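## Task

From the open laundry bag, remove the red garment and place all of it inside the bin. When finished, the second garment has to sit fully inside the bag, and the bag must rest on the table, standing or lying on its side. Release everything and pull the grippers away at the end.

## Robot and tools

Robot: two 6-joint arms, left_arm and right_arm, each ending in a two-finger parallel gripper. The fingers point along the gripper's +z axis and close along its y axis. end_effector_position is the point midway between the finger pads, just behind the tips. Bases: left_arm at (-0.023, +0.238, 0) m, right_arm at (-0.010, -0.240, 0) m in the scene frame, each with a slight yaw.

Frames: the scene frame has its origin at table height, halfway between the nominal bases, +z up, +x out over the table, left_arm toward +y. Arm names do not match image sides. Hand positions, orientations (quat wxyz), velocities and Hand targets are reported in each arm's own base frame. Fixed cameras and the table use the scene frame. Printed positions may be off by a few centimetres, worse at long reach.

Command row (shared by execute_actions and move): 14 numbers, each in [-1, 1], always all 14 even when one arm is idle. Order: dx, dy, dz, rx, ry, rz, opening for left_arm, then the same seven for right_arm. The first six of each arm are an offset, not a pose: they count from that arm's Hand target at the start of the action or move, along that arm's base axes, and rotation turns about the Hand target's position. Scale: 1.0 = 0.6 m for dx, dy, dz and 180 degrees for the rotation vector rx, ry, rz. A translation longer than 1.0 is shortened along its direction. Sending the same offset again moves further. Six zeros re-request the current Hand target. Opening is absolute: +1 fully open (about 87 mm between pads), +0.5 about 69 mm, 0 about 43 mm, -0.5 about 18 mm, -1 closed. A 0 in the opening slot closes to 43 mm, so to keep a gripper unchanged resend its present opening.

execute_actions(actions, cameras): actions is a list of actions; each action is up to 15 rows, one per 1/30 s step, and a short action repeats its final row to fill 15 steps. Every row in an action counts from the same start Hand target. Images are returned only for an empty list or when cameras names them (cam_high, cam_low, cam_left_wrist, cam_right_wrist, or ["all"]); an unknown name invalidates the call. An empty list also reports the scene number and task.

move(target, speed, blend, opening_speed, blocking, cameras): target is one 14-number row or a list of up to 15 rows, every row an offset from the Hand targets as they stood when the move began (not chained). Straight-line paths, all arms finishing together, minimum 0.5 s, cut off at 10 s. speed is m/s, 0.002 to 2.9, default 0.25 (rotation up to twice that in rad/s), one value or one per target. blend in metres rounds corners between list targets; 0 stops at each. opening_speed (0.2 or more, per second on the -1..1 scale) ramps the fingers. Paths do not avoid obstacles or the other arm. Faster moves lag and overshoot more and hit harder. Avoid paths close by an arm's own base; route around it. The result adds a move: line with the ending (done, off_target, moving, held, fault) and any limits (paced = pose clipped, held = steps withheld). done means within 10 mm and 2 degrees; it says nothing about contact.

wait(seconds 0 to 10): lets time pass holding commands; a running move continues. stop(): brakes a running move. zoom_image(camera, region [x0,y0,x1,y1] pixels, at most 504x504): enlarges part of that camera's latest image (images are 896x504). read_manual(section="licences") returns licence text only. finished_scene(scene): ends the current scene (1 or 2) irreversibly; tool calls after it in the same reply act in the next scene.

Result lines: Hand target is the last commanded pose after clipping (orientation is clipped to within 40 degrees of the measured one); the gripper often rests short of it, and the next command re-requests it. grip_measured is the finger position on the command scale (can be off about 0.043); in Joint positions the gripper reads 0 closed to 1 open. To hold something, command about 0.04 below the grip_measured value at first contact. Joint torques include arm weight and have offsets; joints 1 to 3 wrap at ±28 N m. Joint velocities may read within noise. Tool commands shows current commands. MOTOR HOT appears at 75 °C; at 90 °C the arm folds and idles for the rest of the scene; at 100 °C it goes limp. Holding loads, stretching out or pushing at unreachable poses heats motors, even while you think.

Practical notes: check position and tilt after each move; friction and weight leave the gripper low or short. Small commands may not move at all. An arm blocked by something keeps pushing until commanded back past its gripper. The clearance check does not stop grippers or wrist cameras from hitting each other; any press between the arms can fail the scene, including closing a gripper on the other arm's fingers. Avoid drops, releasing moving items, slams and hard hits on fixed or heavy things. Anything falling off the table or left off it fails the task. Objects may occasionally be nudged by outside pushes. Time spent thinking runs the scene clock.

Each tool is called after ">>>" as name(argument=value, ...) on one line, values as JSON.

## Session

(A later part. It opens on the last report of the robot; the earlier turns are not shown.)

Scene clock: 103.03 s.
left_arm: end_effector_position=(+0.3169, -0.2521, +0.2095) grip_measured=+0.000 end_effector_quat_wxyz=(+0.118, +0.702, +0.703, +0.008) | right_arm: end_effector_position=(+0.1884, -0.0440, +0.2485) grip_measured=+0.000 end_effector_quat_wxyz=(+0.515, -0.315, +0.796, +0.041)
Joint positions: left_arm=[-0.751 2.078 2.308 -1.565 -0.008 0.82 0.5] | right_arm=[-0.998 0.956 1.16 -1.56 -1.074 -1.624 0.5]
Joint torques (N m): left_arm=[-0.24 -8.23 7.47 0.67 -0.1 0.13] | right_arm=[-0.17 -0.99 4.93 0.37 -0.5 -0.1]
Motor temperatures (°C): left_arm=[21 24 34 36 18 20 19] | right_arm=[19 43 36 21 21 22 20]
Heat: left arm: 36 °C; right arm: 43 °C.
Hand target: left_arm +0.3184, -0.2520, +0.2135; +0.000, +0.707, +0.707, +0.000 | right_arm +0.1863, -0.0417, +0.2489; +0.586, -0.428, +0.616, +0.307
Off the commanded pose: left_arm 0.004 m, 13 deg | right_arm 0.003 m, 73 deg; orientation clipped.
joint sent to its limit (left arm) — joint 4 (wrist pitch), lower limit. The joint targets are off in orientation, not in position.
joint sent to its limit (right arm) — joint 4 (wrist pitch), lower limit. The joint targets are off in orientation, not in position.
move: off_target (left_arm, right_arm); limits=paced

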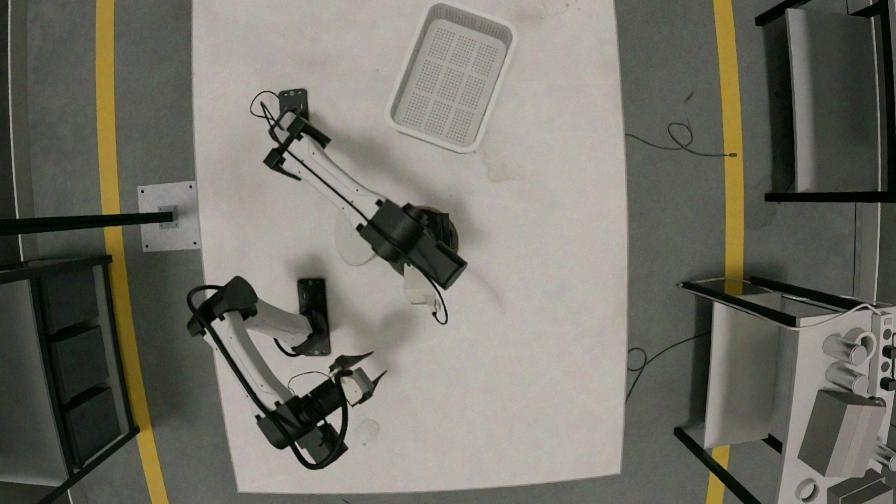

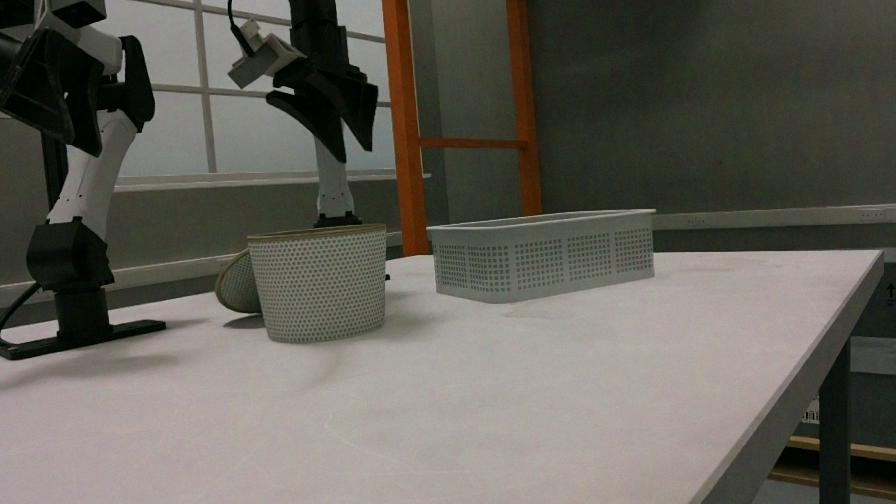

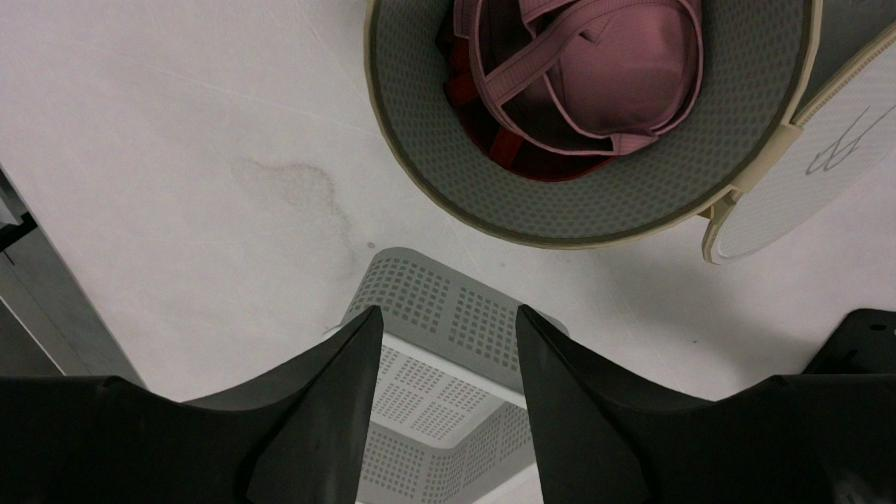

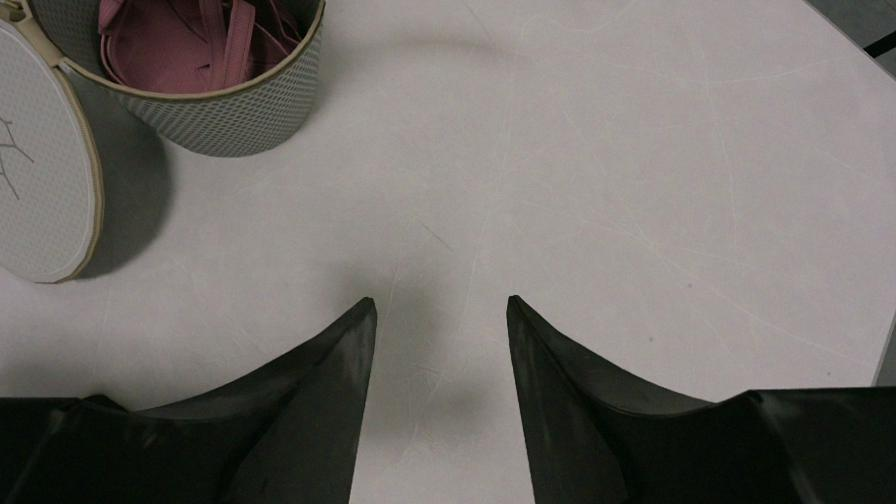

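>>> move(target=[0.0,0.016,-0.2,0,0,0,-0.3,0,0,0,0,0,0,0], speed=0.2, cameras=["cam_left_wrist","cam_right_wrist","cam_low"])

>>> zoom_image(camera="cam_left_wrist", region=[200, 150, 704, 504])

Scene clock: 114.70 s.
left_arm: end_effector_position=(+0.3142, -0.2399, +0.0923) grip_measured=-0.300 end_effector_quat_wxyz=(-0.011, +0.704, +0.710, +0.004) | right_arm: end_effector_position=(+0.1884, -0.0440, +0.2485) grip_measured=+0.000 end_effector_quat_wxyz=(+0.516, -0.315, +0.796, +0.041)
Joint positions: left_arm=[-0.733 2.201 2.016 -1.407 -0.008 0.828 0.35] | right_arm=[-0.998 0.956 1.16 -1.56 -1.075 -1.624 0.5]
Joint torques (N m): left_arm=[0.42 -10.11 6 0.49 0.11 0.14] | right_arm=[-0.16 -1.01 4.92 0.37 -0.51 -0.1]
Heat: left arm: 34 °C; right arm: 42 °C.
Hand target: left_arm +0.3183, -0.2424, +0.0934; +0.000, +0.707, +0.707, +0.000 | right_arm +0.1864, -0.0417, +0.2489; +0.586, -0.428, +0.616, +0.307
Off the commanded pose: left_arm 0.005 m, 1 deg | right_arm 0.003 m, 40 deg.
joint sent to its limit (right arm) — joint 4 (wrist pitch), lower limit. The joint targets are off in orientation, not in position.
move: off_target (right_arm)
Images, in order (width x height): cam_low 896x504, cam_left_wrist 896x504, cam_right_wrist 896x504.

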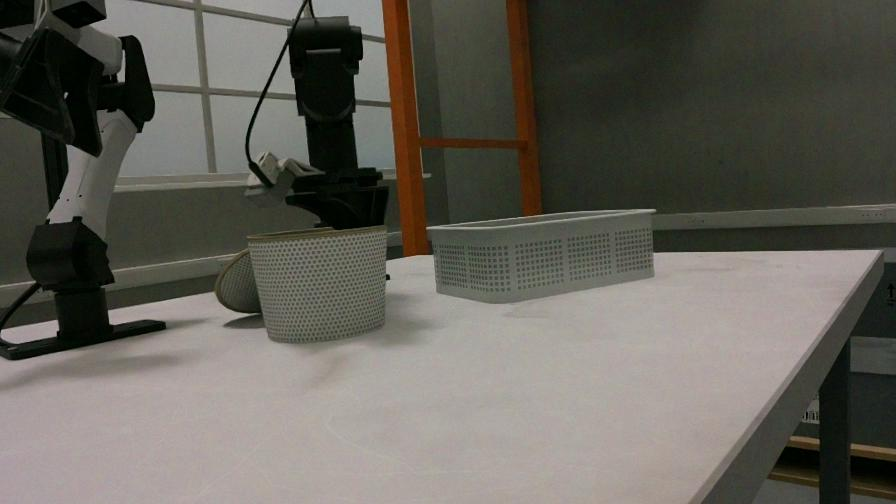

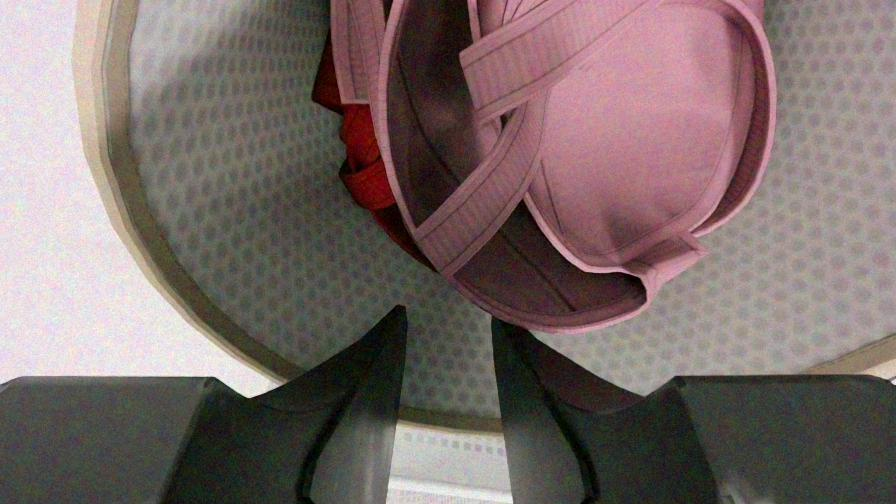

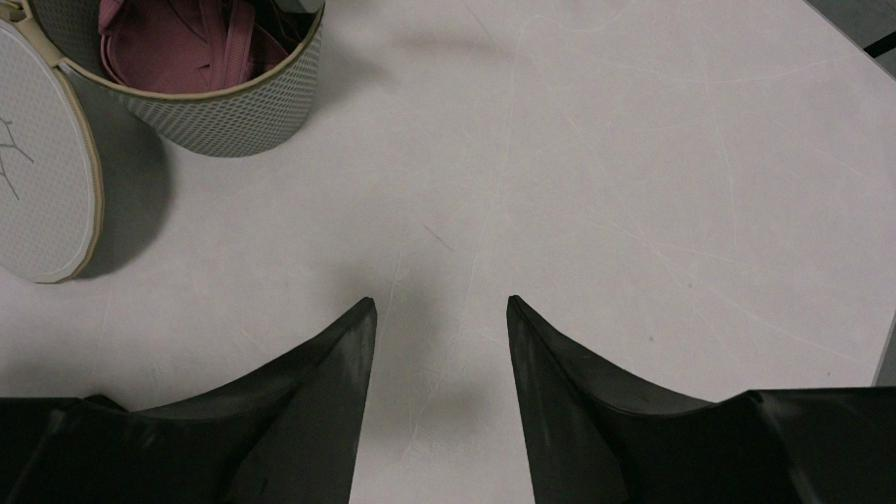

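Scaled by 1.000.

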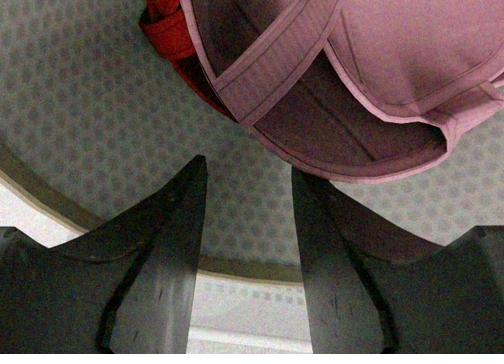

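>>> move(target=[[0,0,0.05,0,0,0,-0.3,0,0,0,0,0,0,0],[0.06,-0.055,0.05,0,0,0,-0.3,0,0,0,0,0,0,0]], speed=0.2, cameras=["cam_left_wrist"])

Scene clock: 126.00 s.
left_arm: end_effector_position=(+0.3529, -0.2747, +0.1210) grip_measured=-0.300 end_effector_quat_wxyz=(+0.041, +0.704, +0.709, +0.006) | right_arm: end_effector_position=(+0.1884, -0.0440, +0.2485) grip_measured=+0.000 end_effector_quat_wxyz=(+0.516, -0.315, +0.796, +0.041)
Joint positions: left_arm=[-0.733 2.395 2.473 -1.565 -0.008 0.831 0.35] | right_arm=[-0.998 0.956 1.16 -1.56 -1.075 -1.624 0.5]
Joint torques (N m): left_arm=[0.02 -10.32 7.53 0.4 0.06 0.14] | right_arm=[-0.14 -1.01 4.9 0.37 -0.51 -0.11]
Heat: left arm: 34 °C; right arm: 41 °C.
Hand target: left_arm +0.3543, -0.2754, +0.1235; +0.000, +0.707, +0.707, +0.000 | right_arm +0.1864, -0.0417, +0.2489; +0.586, -0.428, +0.616, +0.307
Off the commanded pose: left_arm 0.003 m, 5 deg | right_arm 0.003 m, 40 deg.
joint sent to its limit (left arm) — joint 4 (wrist pitch), lower limit. The joint targets are off in orientation, not in position.
joint sent to its limit (right arm) — joint 4 (wrist pitch), lower limit. The joint targets are off in orientation, not in position.
move: off_target (left_arm, right_arm)
Images, in order (width x height): cam_left_wrist 896x504.

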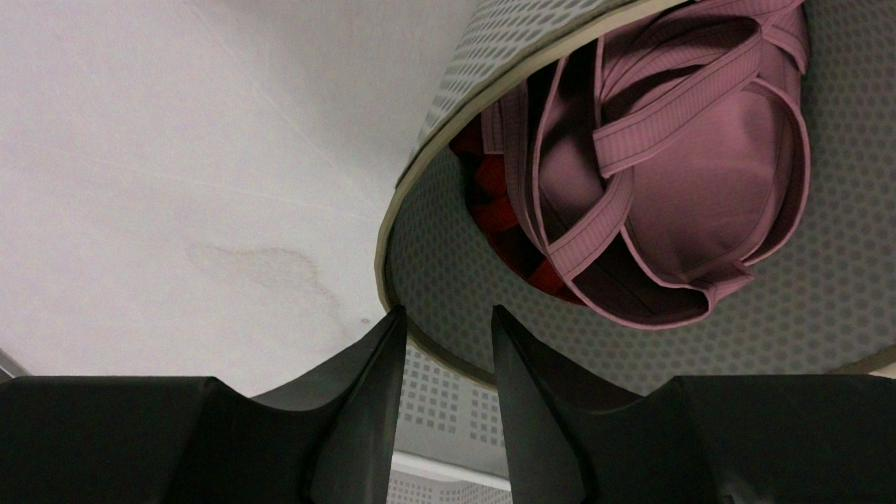

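>>> move(target=[[-0.02,0,-0.02,0,0,0,-0.3,0,0,0,0,0,0,0],[-0.02,0.0,-0.085,0,0,0,-0.3,0,0,0,0,0,0,0]], speed=0.15, cameras=["cam_left_wrist","cam_right_wrist"])

Scene clock: 131.27 s.
left_arm: end_effector_position=(+0.3410, -0.2706, +0.0749) grip_measured=-0.300 end_effector_quat_wxyz=(-0.007, +0.709, +0.705, +0.003) | right_arm: end_effector_position=(+0.1884, -0.0440, +0.2485) grip_measured=+0.000 end_effector_quat_wxyz=(+0.516, -0.315, +0.796, +0.041)
Joint positions: left_arm=[-0.745 2.406 2.298 -1.477 -0.007 0.831 0.35] | right_arm=[-0.998 0.956 1.16 -1.56 -1.075 -1.624 0.5]
Joint torques (N m): left_arm=[-0.21 -10.81 5.53 0.53 0.12 -0.08] | right_arm=[-0.17 -0.99 4.9 0.37 -0.51 -0.11]
Motor temperatures (°C): left_arm=[21 31 34 32 18 20 19] | right_arm=[19 40 35 21 22 22 20]
Heat: left arm: 34 °C; right arm: 40 °C.
Hand target: left_arm +0.3424, -0.2754, +0.0725; +0.000, +0.707, +0.707, +0.000 | right_arm +0.1864, -0.0417, +0.2489; +0.586, -0.428, +0.616, +0.307
Off the commanded pose: left_arm 0.006 m, 1 deg | right_arm 0.003 m, 40 deg.
joint sent to its limit (right arm) — joint 4 (wrist pitch), lower limit. The joint targets are off in orientation, not in position.
move: off_target (right_arm)
Images, in order (width x height): cam_left_wrist 896x504, cam_right_wrist 896x504.

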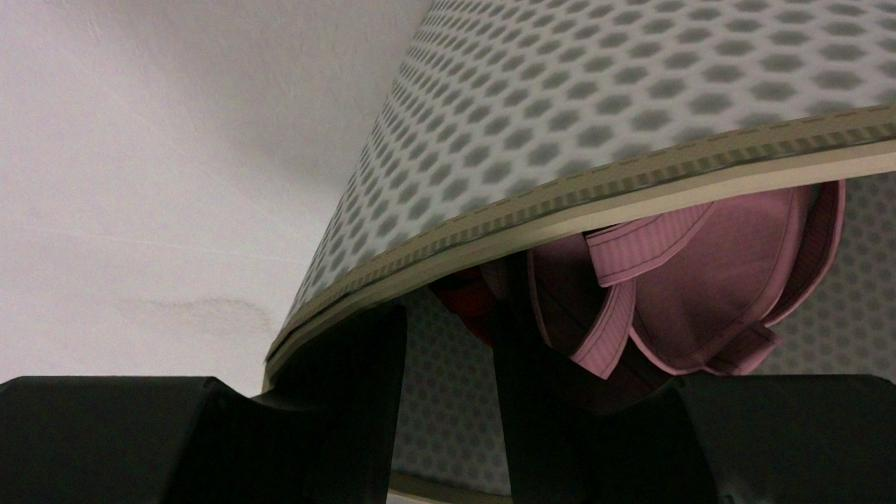

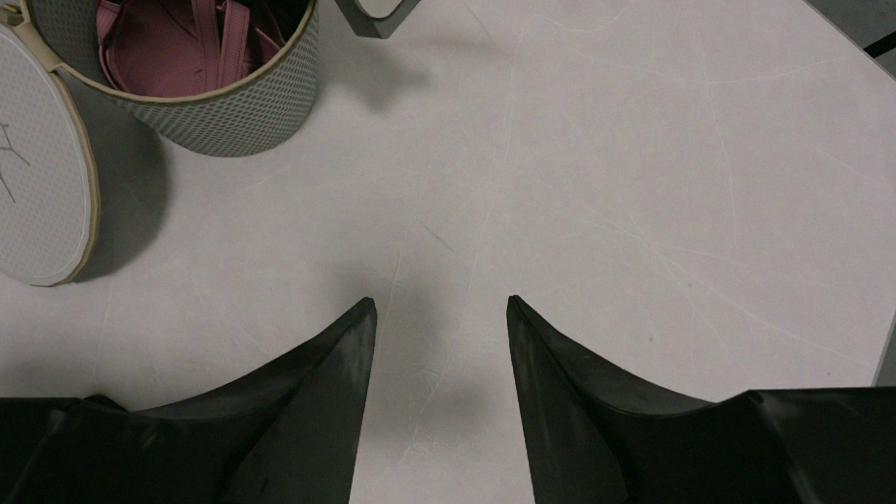

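>>> move(target=[[0,-0.012,-0.04,0,0,0,-0.3,0,0,0,0,0,0,0],[0,-0.012,-0.04,0,0,0,-1,0,0,0,0,0,0,0],[-0.03,0.0,0.16,0,0,0,-1,0,0,0,0,0,0,0]], speed=0.15, cameras=["cam_left_wrist","cam_low"])

Scene clock: 136.20 s.
left_arm: end_effector_position=(+0.3289, -0.2779, +0.1595) grip_measured=-1.000 end_effector_quat_wxyz=(+0.071, +0.713, +0.697, +0.005) | right_arm: end_effector_position=(+0.1884, -0.0440, +0.2485) grip_measured=+0.000 end_effector_quat_wxyz=(+0.516, -0.315, +0.796, +0.041)
Joint positions: left_arm=[-0.775 2.258 2.395 -1.564 -0.007 0.819 0] | right_arm=[-0.998 0.956 1.16 -1.56 -1.075 -1.624 0.5]
Joint torques (N m): left_arm=[-0.42 -11.82 5.2 0.51 -0.04 -0.15] | right_arm=[-0.16 -0.99 4.9 0.36 -0.51 -0.11]
Heat: left arm: 34 °C; right arm: 40 °C.
Hand target: left_arm +0.3243, -0.2754, +0.1685; +0.000, +0.707, +0.707, +0.000 | right_arm +0.1864, -0.0417, +0.2489; +0.586, -0.428, +0.616, +0.307
Off the commanded pose: left_arm 0.010 m, 8 deg | right_arm 0.003 m, 40 deg.
joint sent to its limit (left arm) — joint 4 (wrist pitch), lower limit. The joint targets are off in orientation, not in position.
joint sent to its limit (right arm) — joint 4 (wrist pitch), lower limit. The joint targets are off in orientation, not in position.
move: off_target (left_arm, right_arm); target 2's new opening was sent with left_arm's hand 0.012 m and 1 deg from that target
Images, in order (width x height): cam_low 896x504, cam_left_wrist 896x504.

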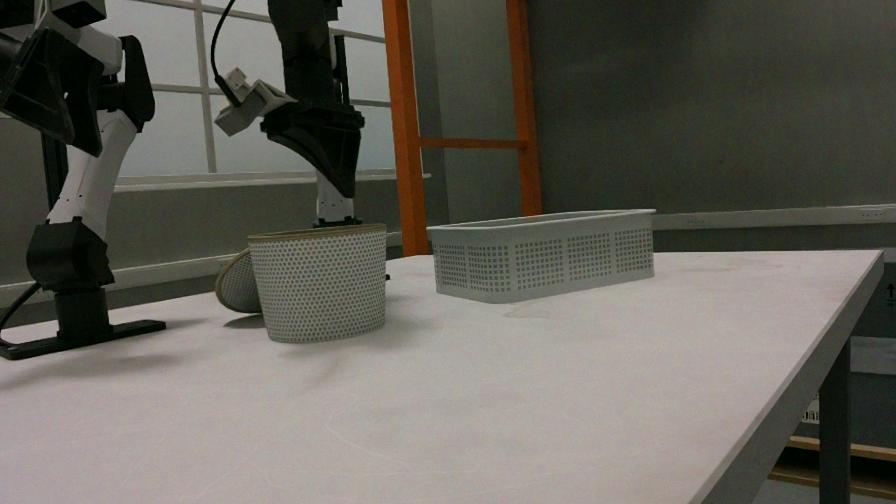

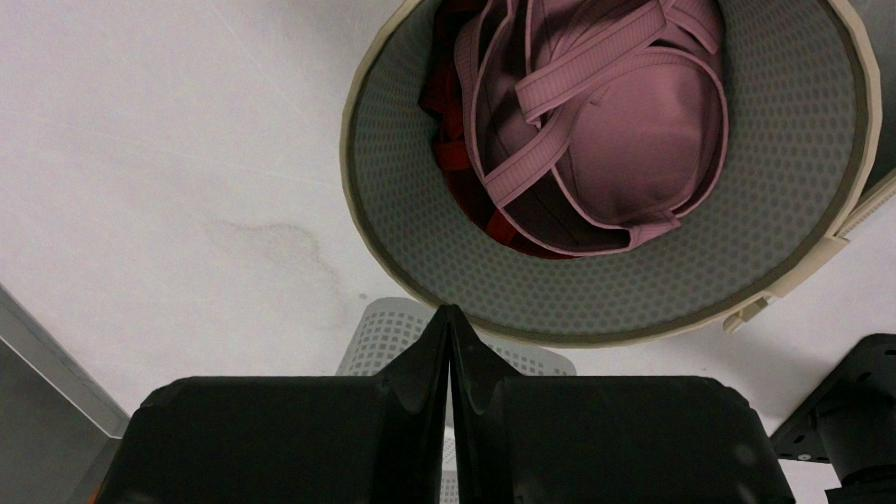

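>>> move(target=[[0.003,0.02,-0.05,0,0,0,0.1,0,0,0,0,0,0,0],[0.003,0.02,-0.21,0,0,0,0.1,0,0,0,0,0,0,0],[0.003,0.02,-0.21,0,0,0,-1,0,0,0,0,0,0,0],[-0.01,0.0,0.0,0,0,0,-1,0,0,0,0,0,0,0]], speed=0.15, cameras=["cam_left_wrist","cam_low"])

Scene clock: 158.90 s.
left_arm: end_effector_position=(+0.3205, -0.2756, +0.1482) grip_measured=-0.957 end_effector_quat_wxyz=(+0.048, +0.714, +0.699, +0.004) | right_arm: end_effector_position=(+0.1884, -0.0440, +0.2485) grip_measured=+0.000 end_effector_quat_wxyz=(+0.516, -0.315, +0.796, +0.041)
Joint positions: left_arm=[-0.784 2.258 2.347 -1.564 -0.006 0.807 0.022] | right_arm=[-0.998 0.956 1.16 -1.56 -1.075 -1.624 0.5]
Joint torques (N m): left_arm=[-0.35 -13 7.41 0.41 -0.02 -0.15] | right_arm=[-0.14 -0.99 4.93 0.37 -0.51 -0.11]
Motor temperatures (°C): left_arm=[21 38 33 30 18 20 19] | right_arm=[19 39 34 21 22 22 20]
Heat: left arm: 38 °C; right arm: 39 °C.
Hand target: left_arm +0.3184, -0.2754, +0.1685; +0.000, +0.707, +0.707, +0.000 | right_arm +0.1864, -0.0417, +0.2489; +0.586, -0.428, +0.616, +0.307
Off the commanded pose: left_arm 0.020 m, 6 deg | right_arm 0.003 m, 40 deg.
joint sent to its limit (left arm) — joint 4 (wrist pitch), lower limit. The joint targets are off in orientation, not in position.
joint sent to its limit (right arm) — joint 4 (wrist pitch), lower limit. The joint targets are off in orientation, not in position.
move: off_target (left_arm, right_arm); target 3's new opening was sent with left_arm's hand 0.013 m and 0 deg from that target
Images, in order (width x height): cam_low 896x504, cam_left_wrist 896x504.

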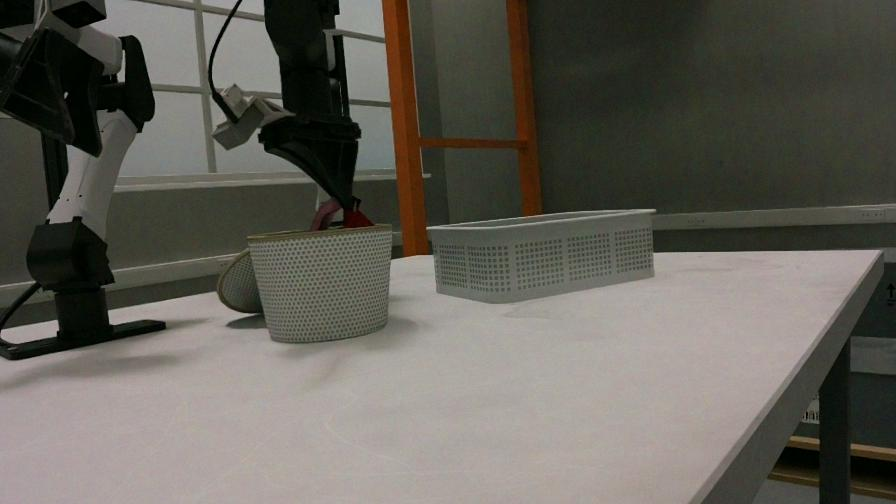

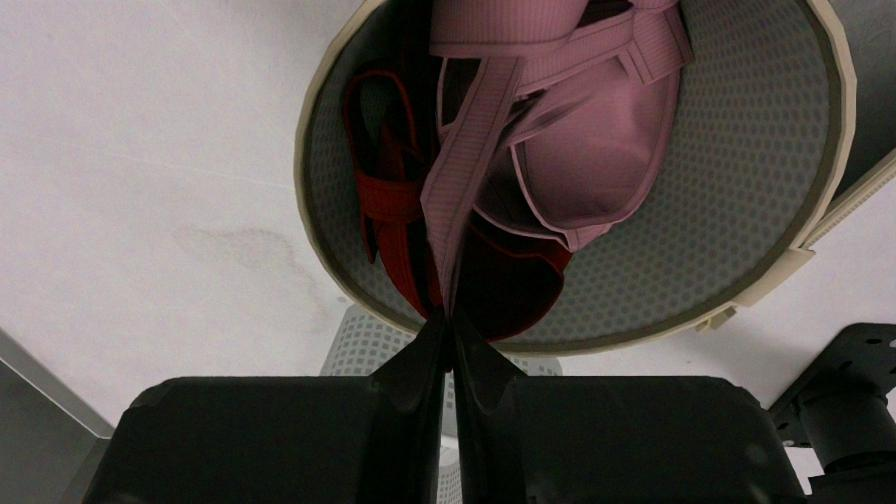

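>>> move(target=[-0.05,0.03,0.4,0,0,0,-1,0,0,0,0,0,0,0], speed=0.2, cameras=["all"])

Scene clock: 162.50 s.
left_arm: end_effector_position=(+0.2895, -0.2601, +0.3978) grip_measured=-0.957 end_effector_quat_wxyz=(+0.402, +0.669, +0.624, +0.031) | right_arm: end_effector_position=(+0.1884, -0.0440, +0.2485) grip_measured=+0.000 end_effector_quat_wxyz=(+0.516, -0.315, +0.796, +0.041)
Joint positions: left_arm=[-0.844 1.899 2.737 -1.583 -0.074 0.828 0.022] | right_arm=[-0.998 0.956 1.16 -1.56 -1.075 -1.624 0.5]
Joint torques (N m): left_arm=[-0.46 -6.69 4.98 1.63 -0.18 0.11] | right_arm=[-0.16 -1.02 4.92 0.36 -0.51 -0.1]
Heat: left arm: 38 °C; right arm: 39 °C.
Hand target: left_arm +0.2884, -0.2574, +0.4084; +0.066, +0.709, +0.702, +0.005 | right_arm +0.1864, -0.0417, +0.2489; +0.586, -0.428, +0.616, +0.307
Off the commanded pose: left_arm 0.011 m, 48 deg; orientation clipped | right_arm 0.003 m, 40 deg.
joint read past its limit (left arm) — joint 4 (wrist pitch), lower limit.
joint sent to its limit (left arm) — joint 4 (wrist pitch), lower limit. The joint targets are off in orientation, not in position.
joint sent to its limit (right arm) — joint 4 (wrist pitch), lower limit. The joint targets are off in orientation, not in position.
move: off_target (left_arm, right_arm); limits=paced

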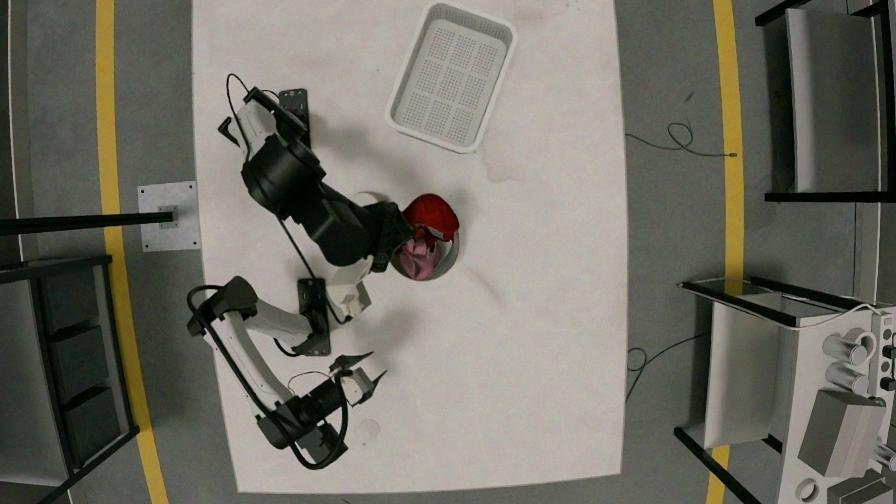

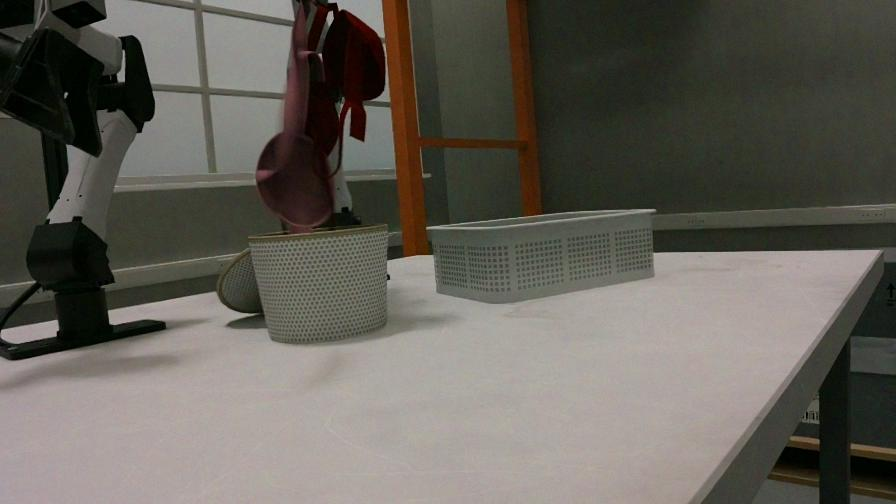

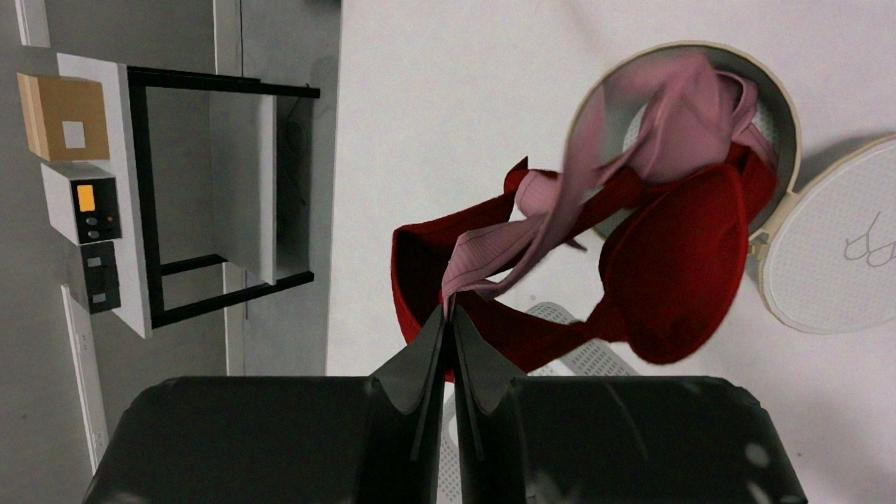

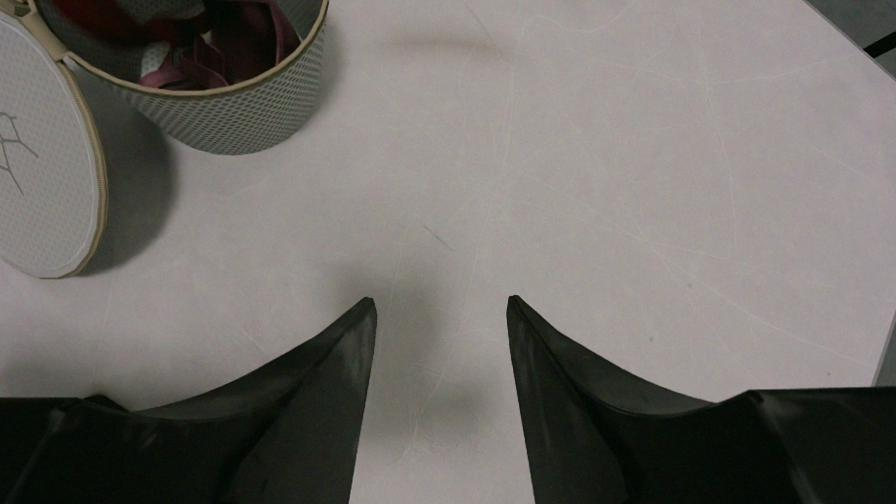

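>>> wait(seconds=1, cameras=["cam_low","cam_left_wrist","cam_high"])

>>> zoom_image(camera="cam_left_wrist", region=[340, 20, 840, 390])

Scene clock: 165.73 s.
left_arm: end_effector_position=(+0.2899, -0.2597, +0.3980) grip_measured=-0.957 end_effector_quat_wxyz=(+0.402, +0.669, +0.624, +0.032) | right_arm: end_effector_position=(+0.1884, -0.0440, +0.2485) grip_measured=+0.000 end_effector_quat_wxyz=(+0.516, -0.315, +0.796, +0.041)
Joint positions: left_arm=[-0.844 1.899 2.737 -1.583 -0.077 0.83 0.022] | right_arm=[-0.998 0.956 1.16 -1.56 -1.075 -1.624 0.5]
Joint torques (N m): left_arm=[-0.46 -6.68 4.94 1.63 -0.14 0.13] | right_arm=[-0.17 -1.01 4.92 0.37 -0.51 -0.11]
Heat: left arm: 38 °C; right arm: 38 °C.
Hand target: left_arm +0.2885, -0.2574, +0.4084; +0.066, +0.709, +0.702, +0.005 | right_arm +0.1864, -0.0417, +0.2489; +0.586, -0.428, +0.616, +0.307
Tool commands: left_gripper/opening=-1.0 right_gripper/opening=+0.0
Off the commanded pose: left_arm 0.011 m, 48 deg; orientation clipped | right_arm 0.003 m, 40 deg.
joint read past its limit (left arm) — joint 4 (wrist pitch), lower limit.
wait: 1.00 s; at rest from the start
Images, in order (width x height): cam_high 896x504, cam_low 896x504, cam_left_wrist 896x504.

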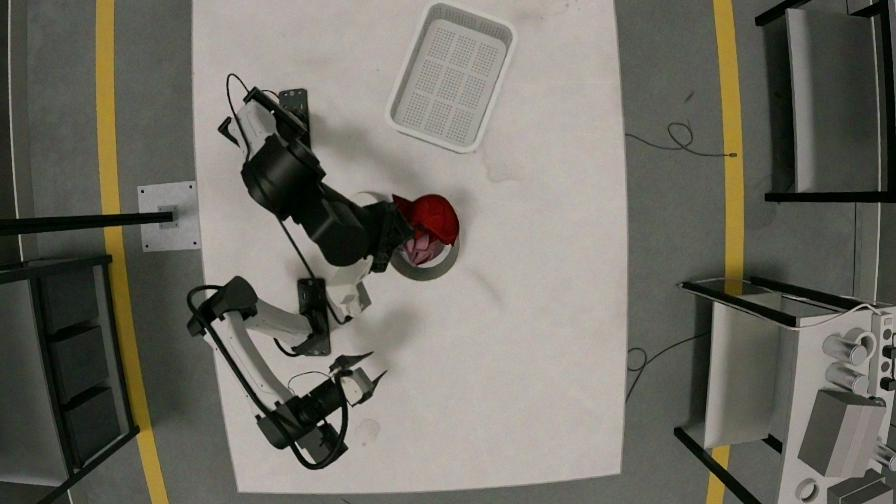

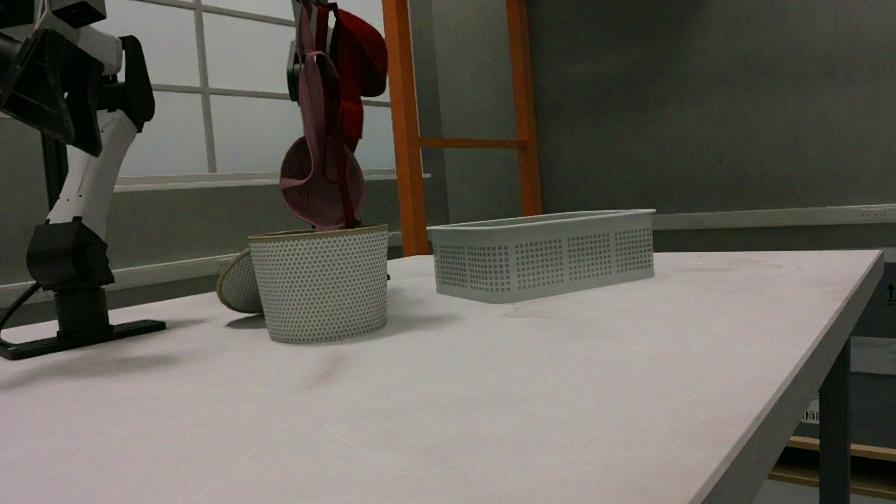

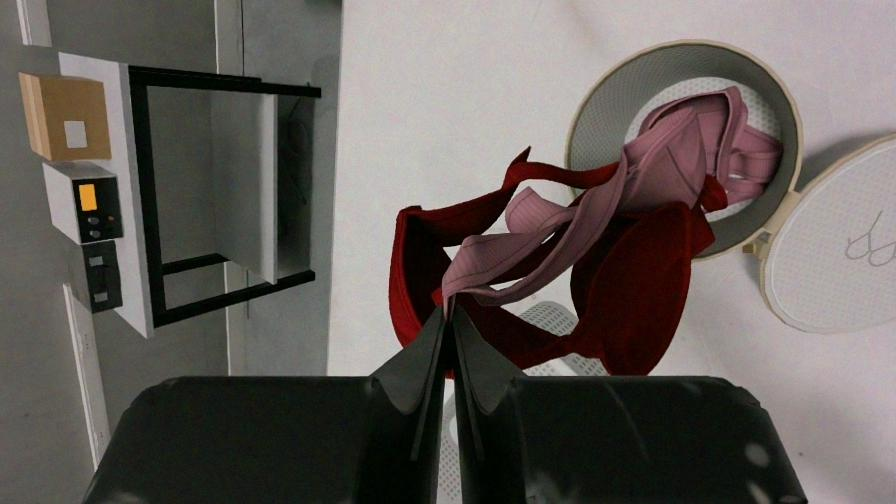

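Scaled by 1.008 from the camera's 896x504 image, which has a finer 1280x720 frame.

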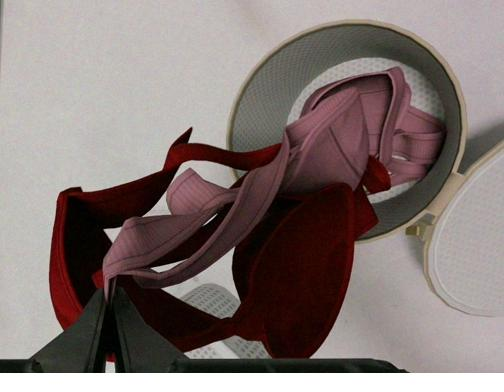

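>>> move(target=[[-0.025,-0.1,-0.1,0,0,0,-1,0,0,0,0,0,0,0],[-0.03,-0.1,-0.44,0,0,0,-1,0,0,0,0,0,0,0],[-0.03,-0.1,-0.44,0,0,0,-0.2,0,0,0,0,0,0,0],[-0.03,-0.08,-0.2,0,0,0,-0.2,0,0,0,0,0,0,0],[-0.05,0.2,-0.1,0,0,0,-0.2,0,0,0,0,0,0,0]], speed=0.25, cameras=["all"])

>>> zoom_image(camera="cam_high", region=[360, 180, 480, 300])

Scene clock: 190.17 s.
left_arm: end_effector_position=(+0.2581, -0.1398, +0.3482) grip_measured=-0.200 end_effector_quat_wxyz=(+0.291, +0.680, +0.670, +0.063) | right_arm: end_effector_position=(+0.1884, -0.0440, +0.2485) grip_measured=+0.000 end_effector_quat_wxyz=(+0.516, -0.315, +0.796, +0.041)
Joint positions: left_arm=[-0.63 1.504 2.112 -1.574 -0.029 0.964 0.4] | right_arm=[-0.998 0.956 1.16 -1.56 -1.075 -1.624 0.5]
Joint torques (N m): left_arm=[-0.03 -3.36 4.27 1.29 -0.1 0.11] | right_arm=[-0.16 -1.01 4.9 0.36 -0.51 -0.11]
Heat: left arm: 35 °C; right arm: 37 °C.
Hand target: left_arm +0.2584, -0.1374, +0.3484; +0.066, +0.709, +0.702, +0.005 | right_arm +0.1864, -0.0417, +0.2489; +0.586, -0.428, +0.616, +0.307
Off the commanded pose: left_arm 0.002 m, 27 deg | right_arm 0.003 m, 40 deg.
joint sent to its limit (left arm) — joint 4 (wrist pitch), lower limit. The joint targets are off in orientation, not in position.
joint sent to its limit (right arm) — joint 4 (wrist pitch), lower limit. The joint targets are off in orientation, not in position.
move: off_target (left_arm, right_arm)

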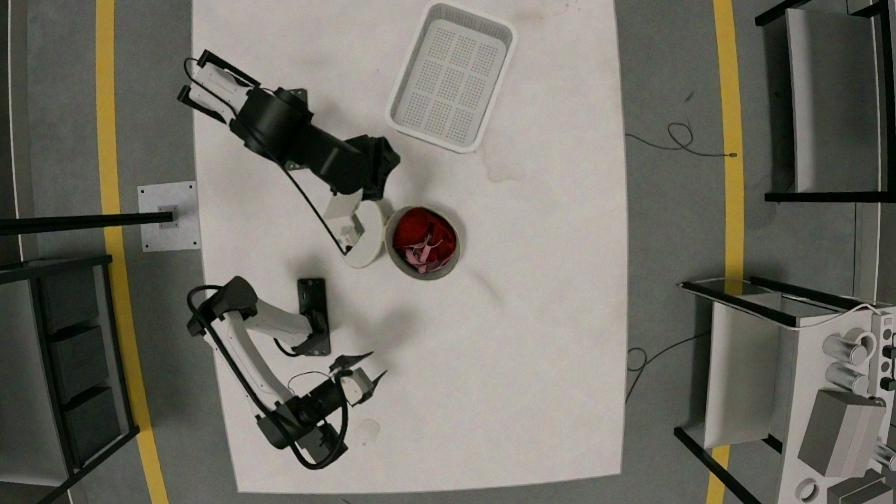

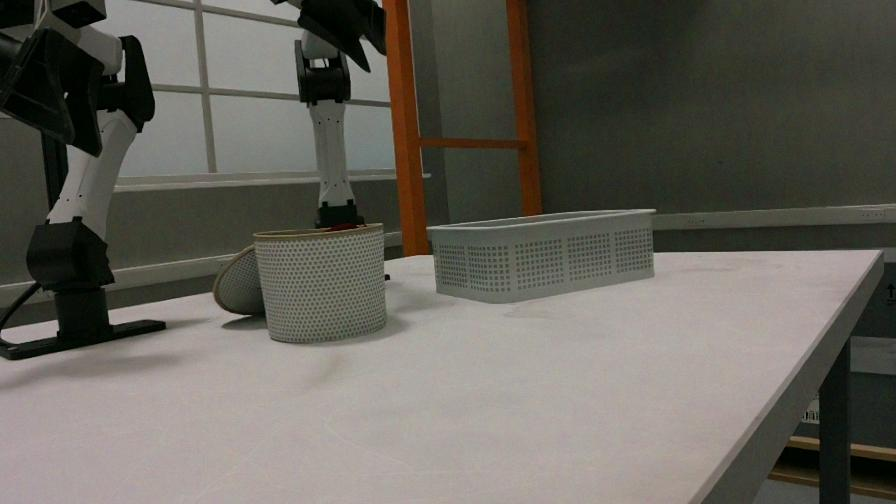

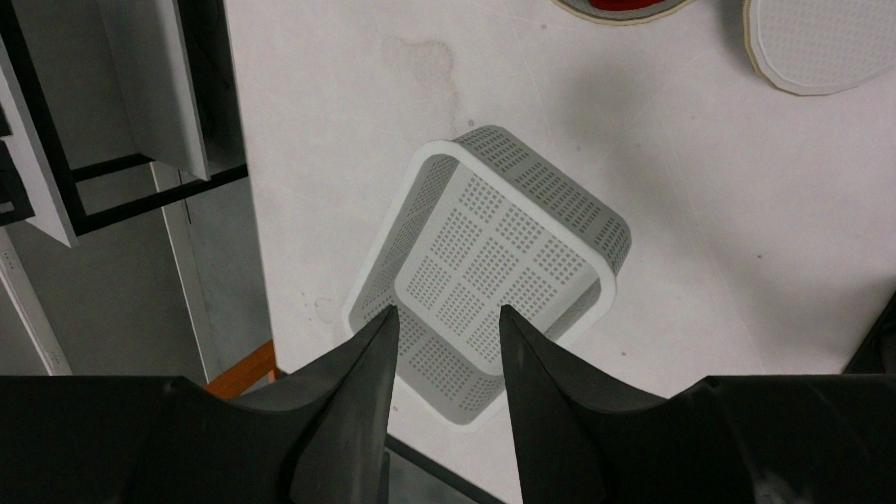

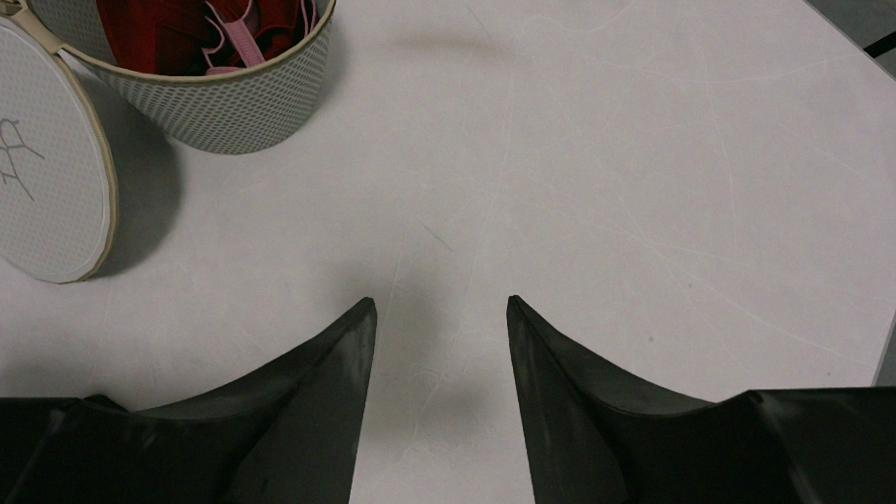

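Scaled by 4.200 from the camera's 896x504 image, which has a finer 1280x720 frame.

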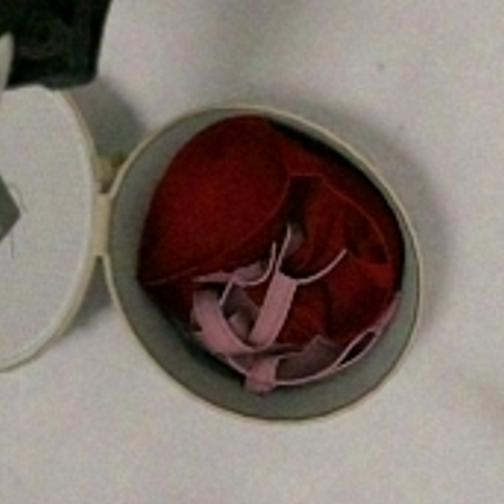

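>>> move(target=[0.095,-0.21,-0.29,0,0,0,0,0,0,0,0,0,0,0], speed=0.3, cameras=["cam_left_wrist"])

Scene clock: 195.90 s.
left_arm: end_effector_position=(+0.3184, -0.2619, +0.1661) grip_measured=+0.000 end_effector_quat_wxyz=(+0.061, +0.713, +0.698, +0.010) | right_arm: end_effector_position=(+0.1884, -0.0440, +0.2485) grip_measured=+0.000 end_effector_quat_wxyz=(+0.516, -0.315, +0.796, +0.041)
Joint positions: left_arm=[-0.77 2.186 2.3 -1.564 -0.017 0.823 0.5] | right_arm=[-0.998 0.956 1.16 -1.56 -1.075 -1.624 0.5]
Joint torques (N m): left_arm=[-0.24 -10.29 7.42 0.45 0.12 -0.16] | right_arm=[-0.16 -1.02 4.9 0.36 -0.5 -0.11]
Heat: left arm: 34 °C; right arm: 37 °C.
Hand target: left_arm +0.3155, -0.2634, +0.1744; +0.067, +0.709, +0.702, +0.005 | right_arm +0.1864, -0.0417, +0.2489; +0.586, -0.428, +0.616, +0.307
Off the commanded pose: left_arm 0.009 m, 1 deg | right_arm 0.003 m, 40 deg.
joint sent to its limit (left arm) — joint 4 (wrist pitch), lower limit. The joint targets still meet the commanded pose.
joint sent to its limit (right arm) — joint 4 (wrist pitch), lower limit. The joint targets are off in orientation, not in position.
move: off_target (right_arm)
Images, in order (width x height): cam_left_wrist 896x504.

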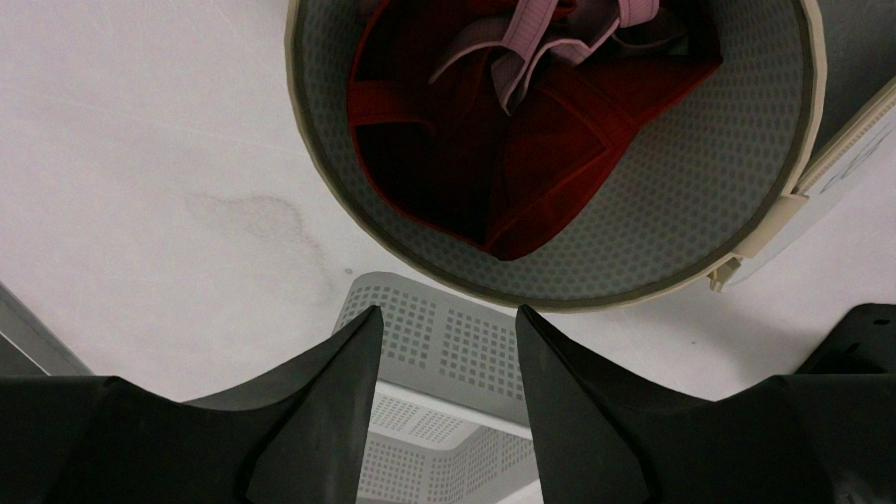

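>>> move(target=[[-0.018,0.016,-0.05,0,0,0,0,0,0,0,0,0,0,0],[-0.018,0.016,-0.175,0,0,0,0,0,0,0,0,0,0,0],[-0.018,0.016,-0.175,0,0,0,-1,0,0,0,0,0,0,0],[-0.018,0.0,0.06,0,0,0,-1,0,0,0,0,0,0,0]], speed=0.15, cameras=["cam_left_wrist","cam_low"])

Scene clock: 206.23 s.
left_arm: end_effector_position=(+0.3072, -0.2633, +0.1967) grip_measured=-0.892 end_effector_quat_wxyz=(+0.098, +0.713, +0.694, +0.009) | right_arm: end_effector_position=(+0.1884, -0.0440, +0.2485) grip_measured=+0.000 end_effector_quat_wxyz=(+0.516, -0.315, +0.796, +0.041)
Joint positions: left_arm=[-0.79 2.103 2.294 -1.566 -0.015 0.809 0.054] | right_arm=[-0.998 0.956 1.16 -1.56 -1.075 -1.624 0.5]
Joint torques (N m): left_arm=[-0.43 -10.61 7.41 0.63 -0.01 -0.15] | right_arm=[-0.16 -0.99 4.92 0.37 -0.51 -0.11]
Heat: left arm: 36 °C; right arm: 37 °C.
Hand target: left_arm +0.3046, -0.2634, +0.2106; +0.067, +0.709, +0.702, +0.005 | right_arm +0.1864, -0.0417, +0.2489; +0.586, -0.428, +0.616, +0.307
Off the commanded pose: left_arm 0.014 m, 4 deg | right_arm 0.003 m, 40 deg.
joint sent to its limit (left arm) — joint 4 (wrist pitch), lower limit. The joint targets are off in orientation, not in position.
joint sent to its limit (right arm) — joint 4 (wrist pitch), lower limit. The joint targets are off in orientation, not in position.
move: off_target (left_arm, right_arm); target 3's new opening was sent with left_arm's hand 0.013 m and 3 deg from that target
Images, in order (width x height): cam_low 896x504, cam_left_wrist 896x504.

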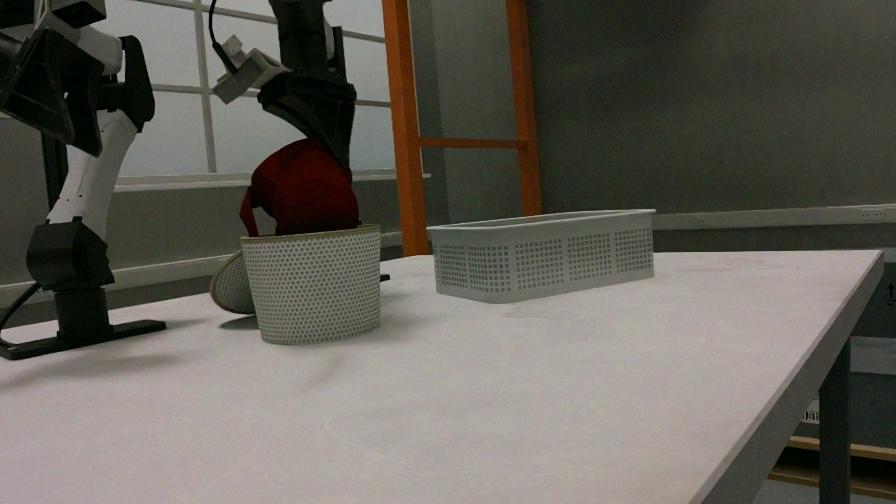

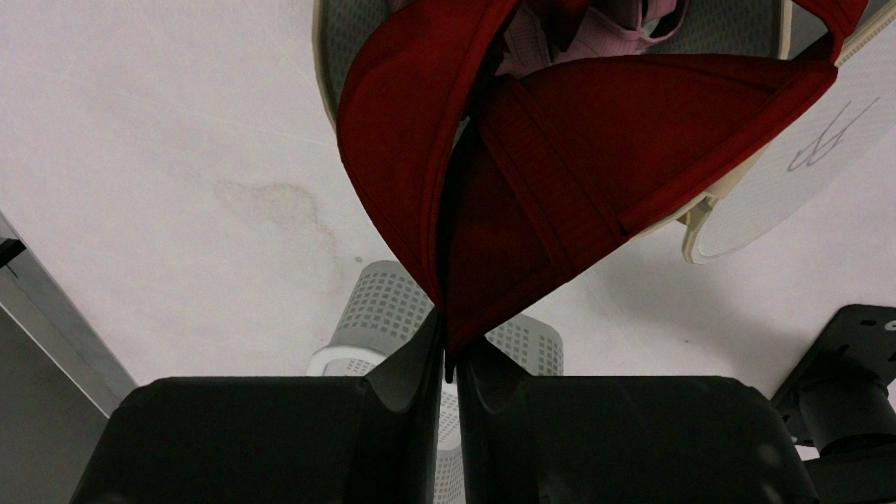

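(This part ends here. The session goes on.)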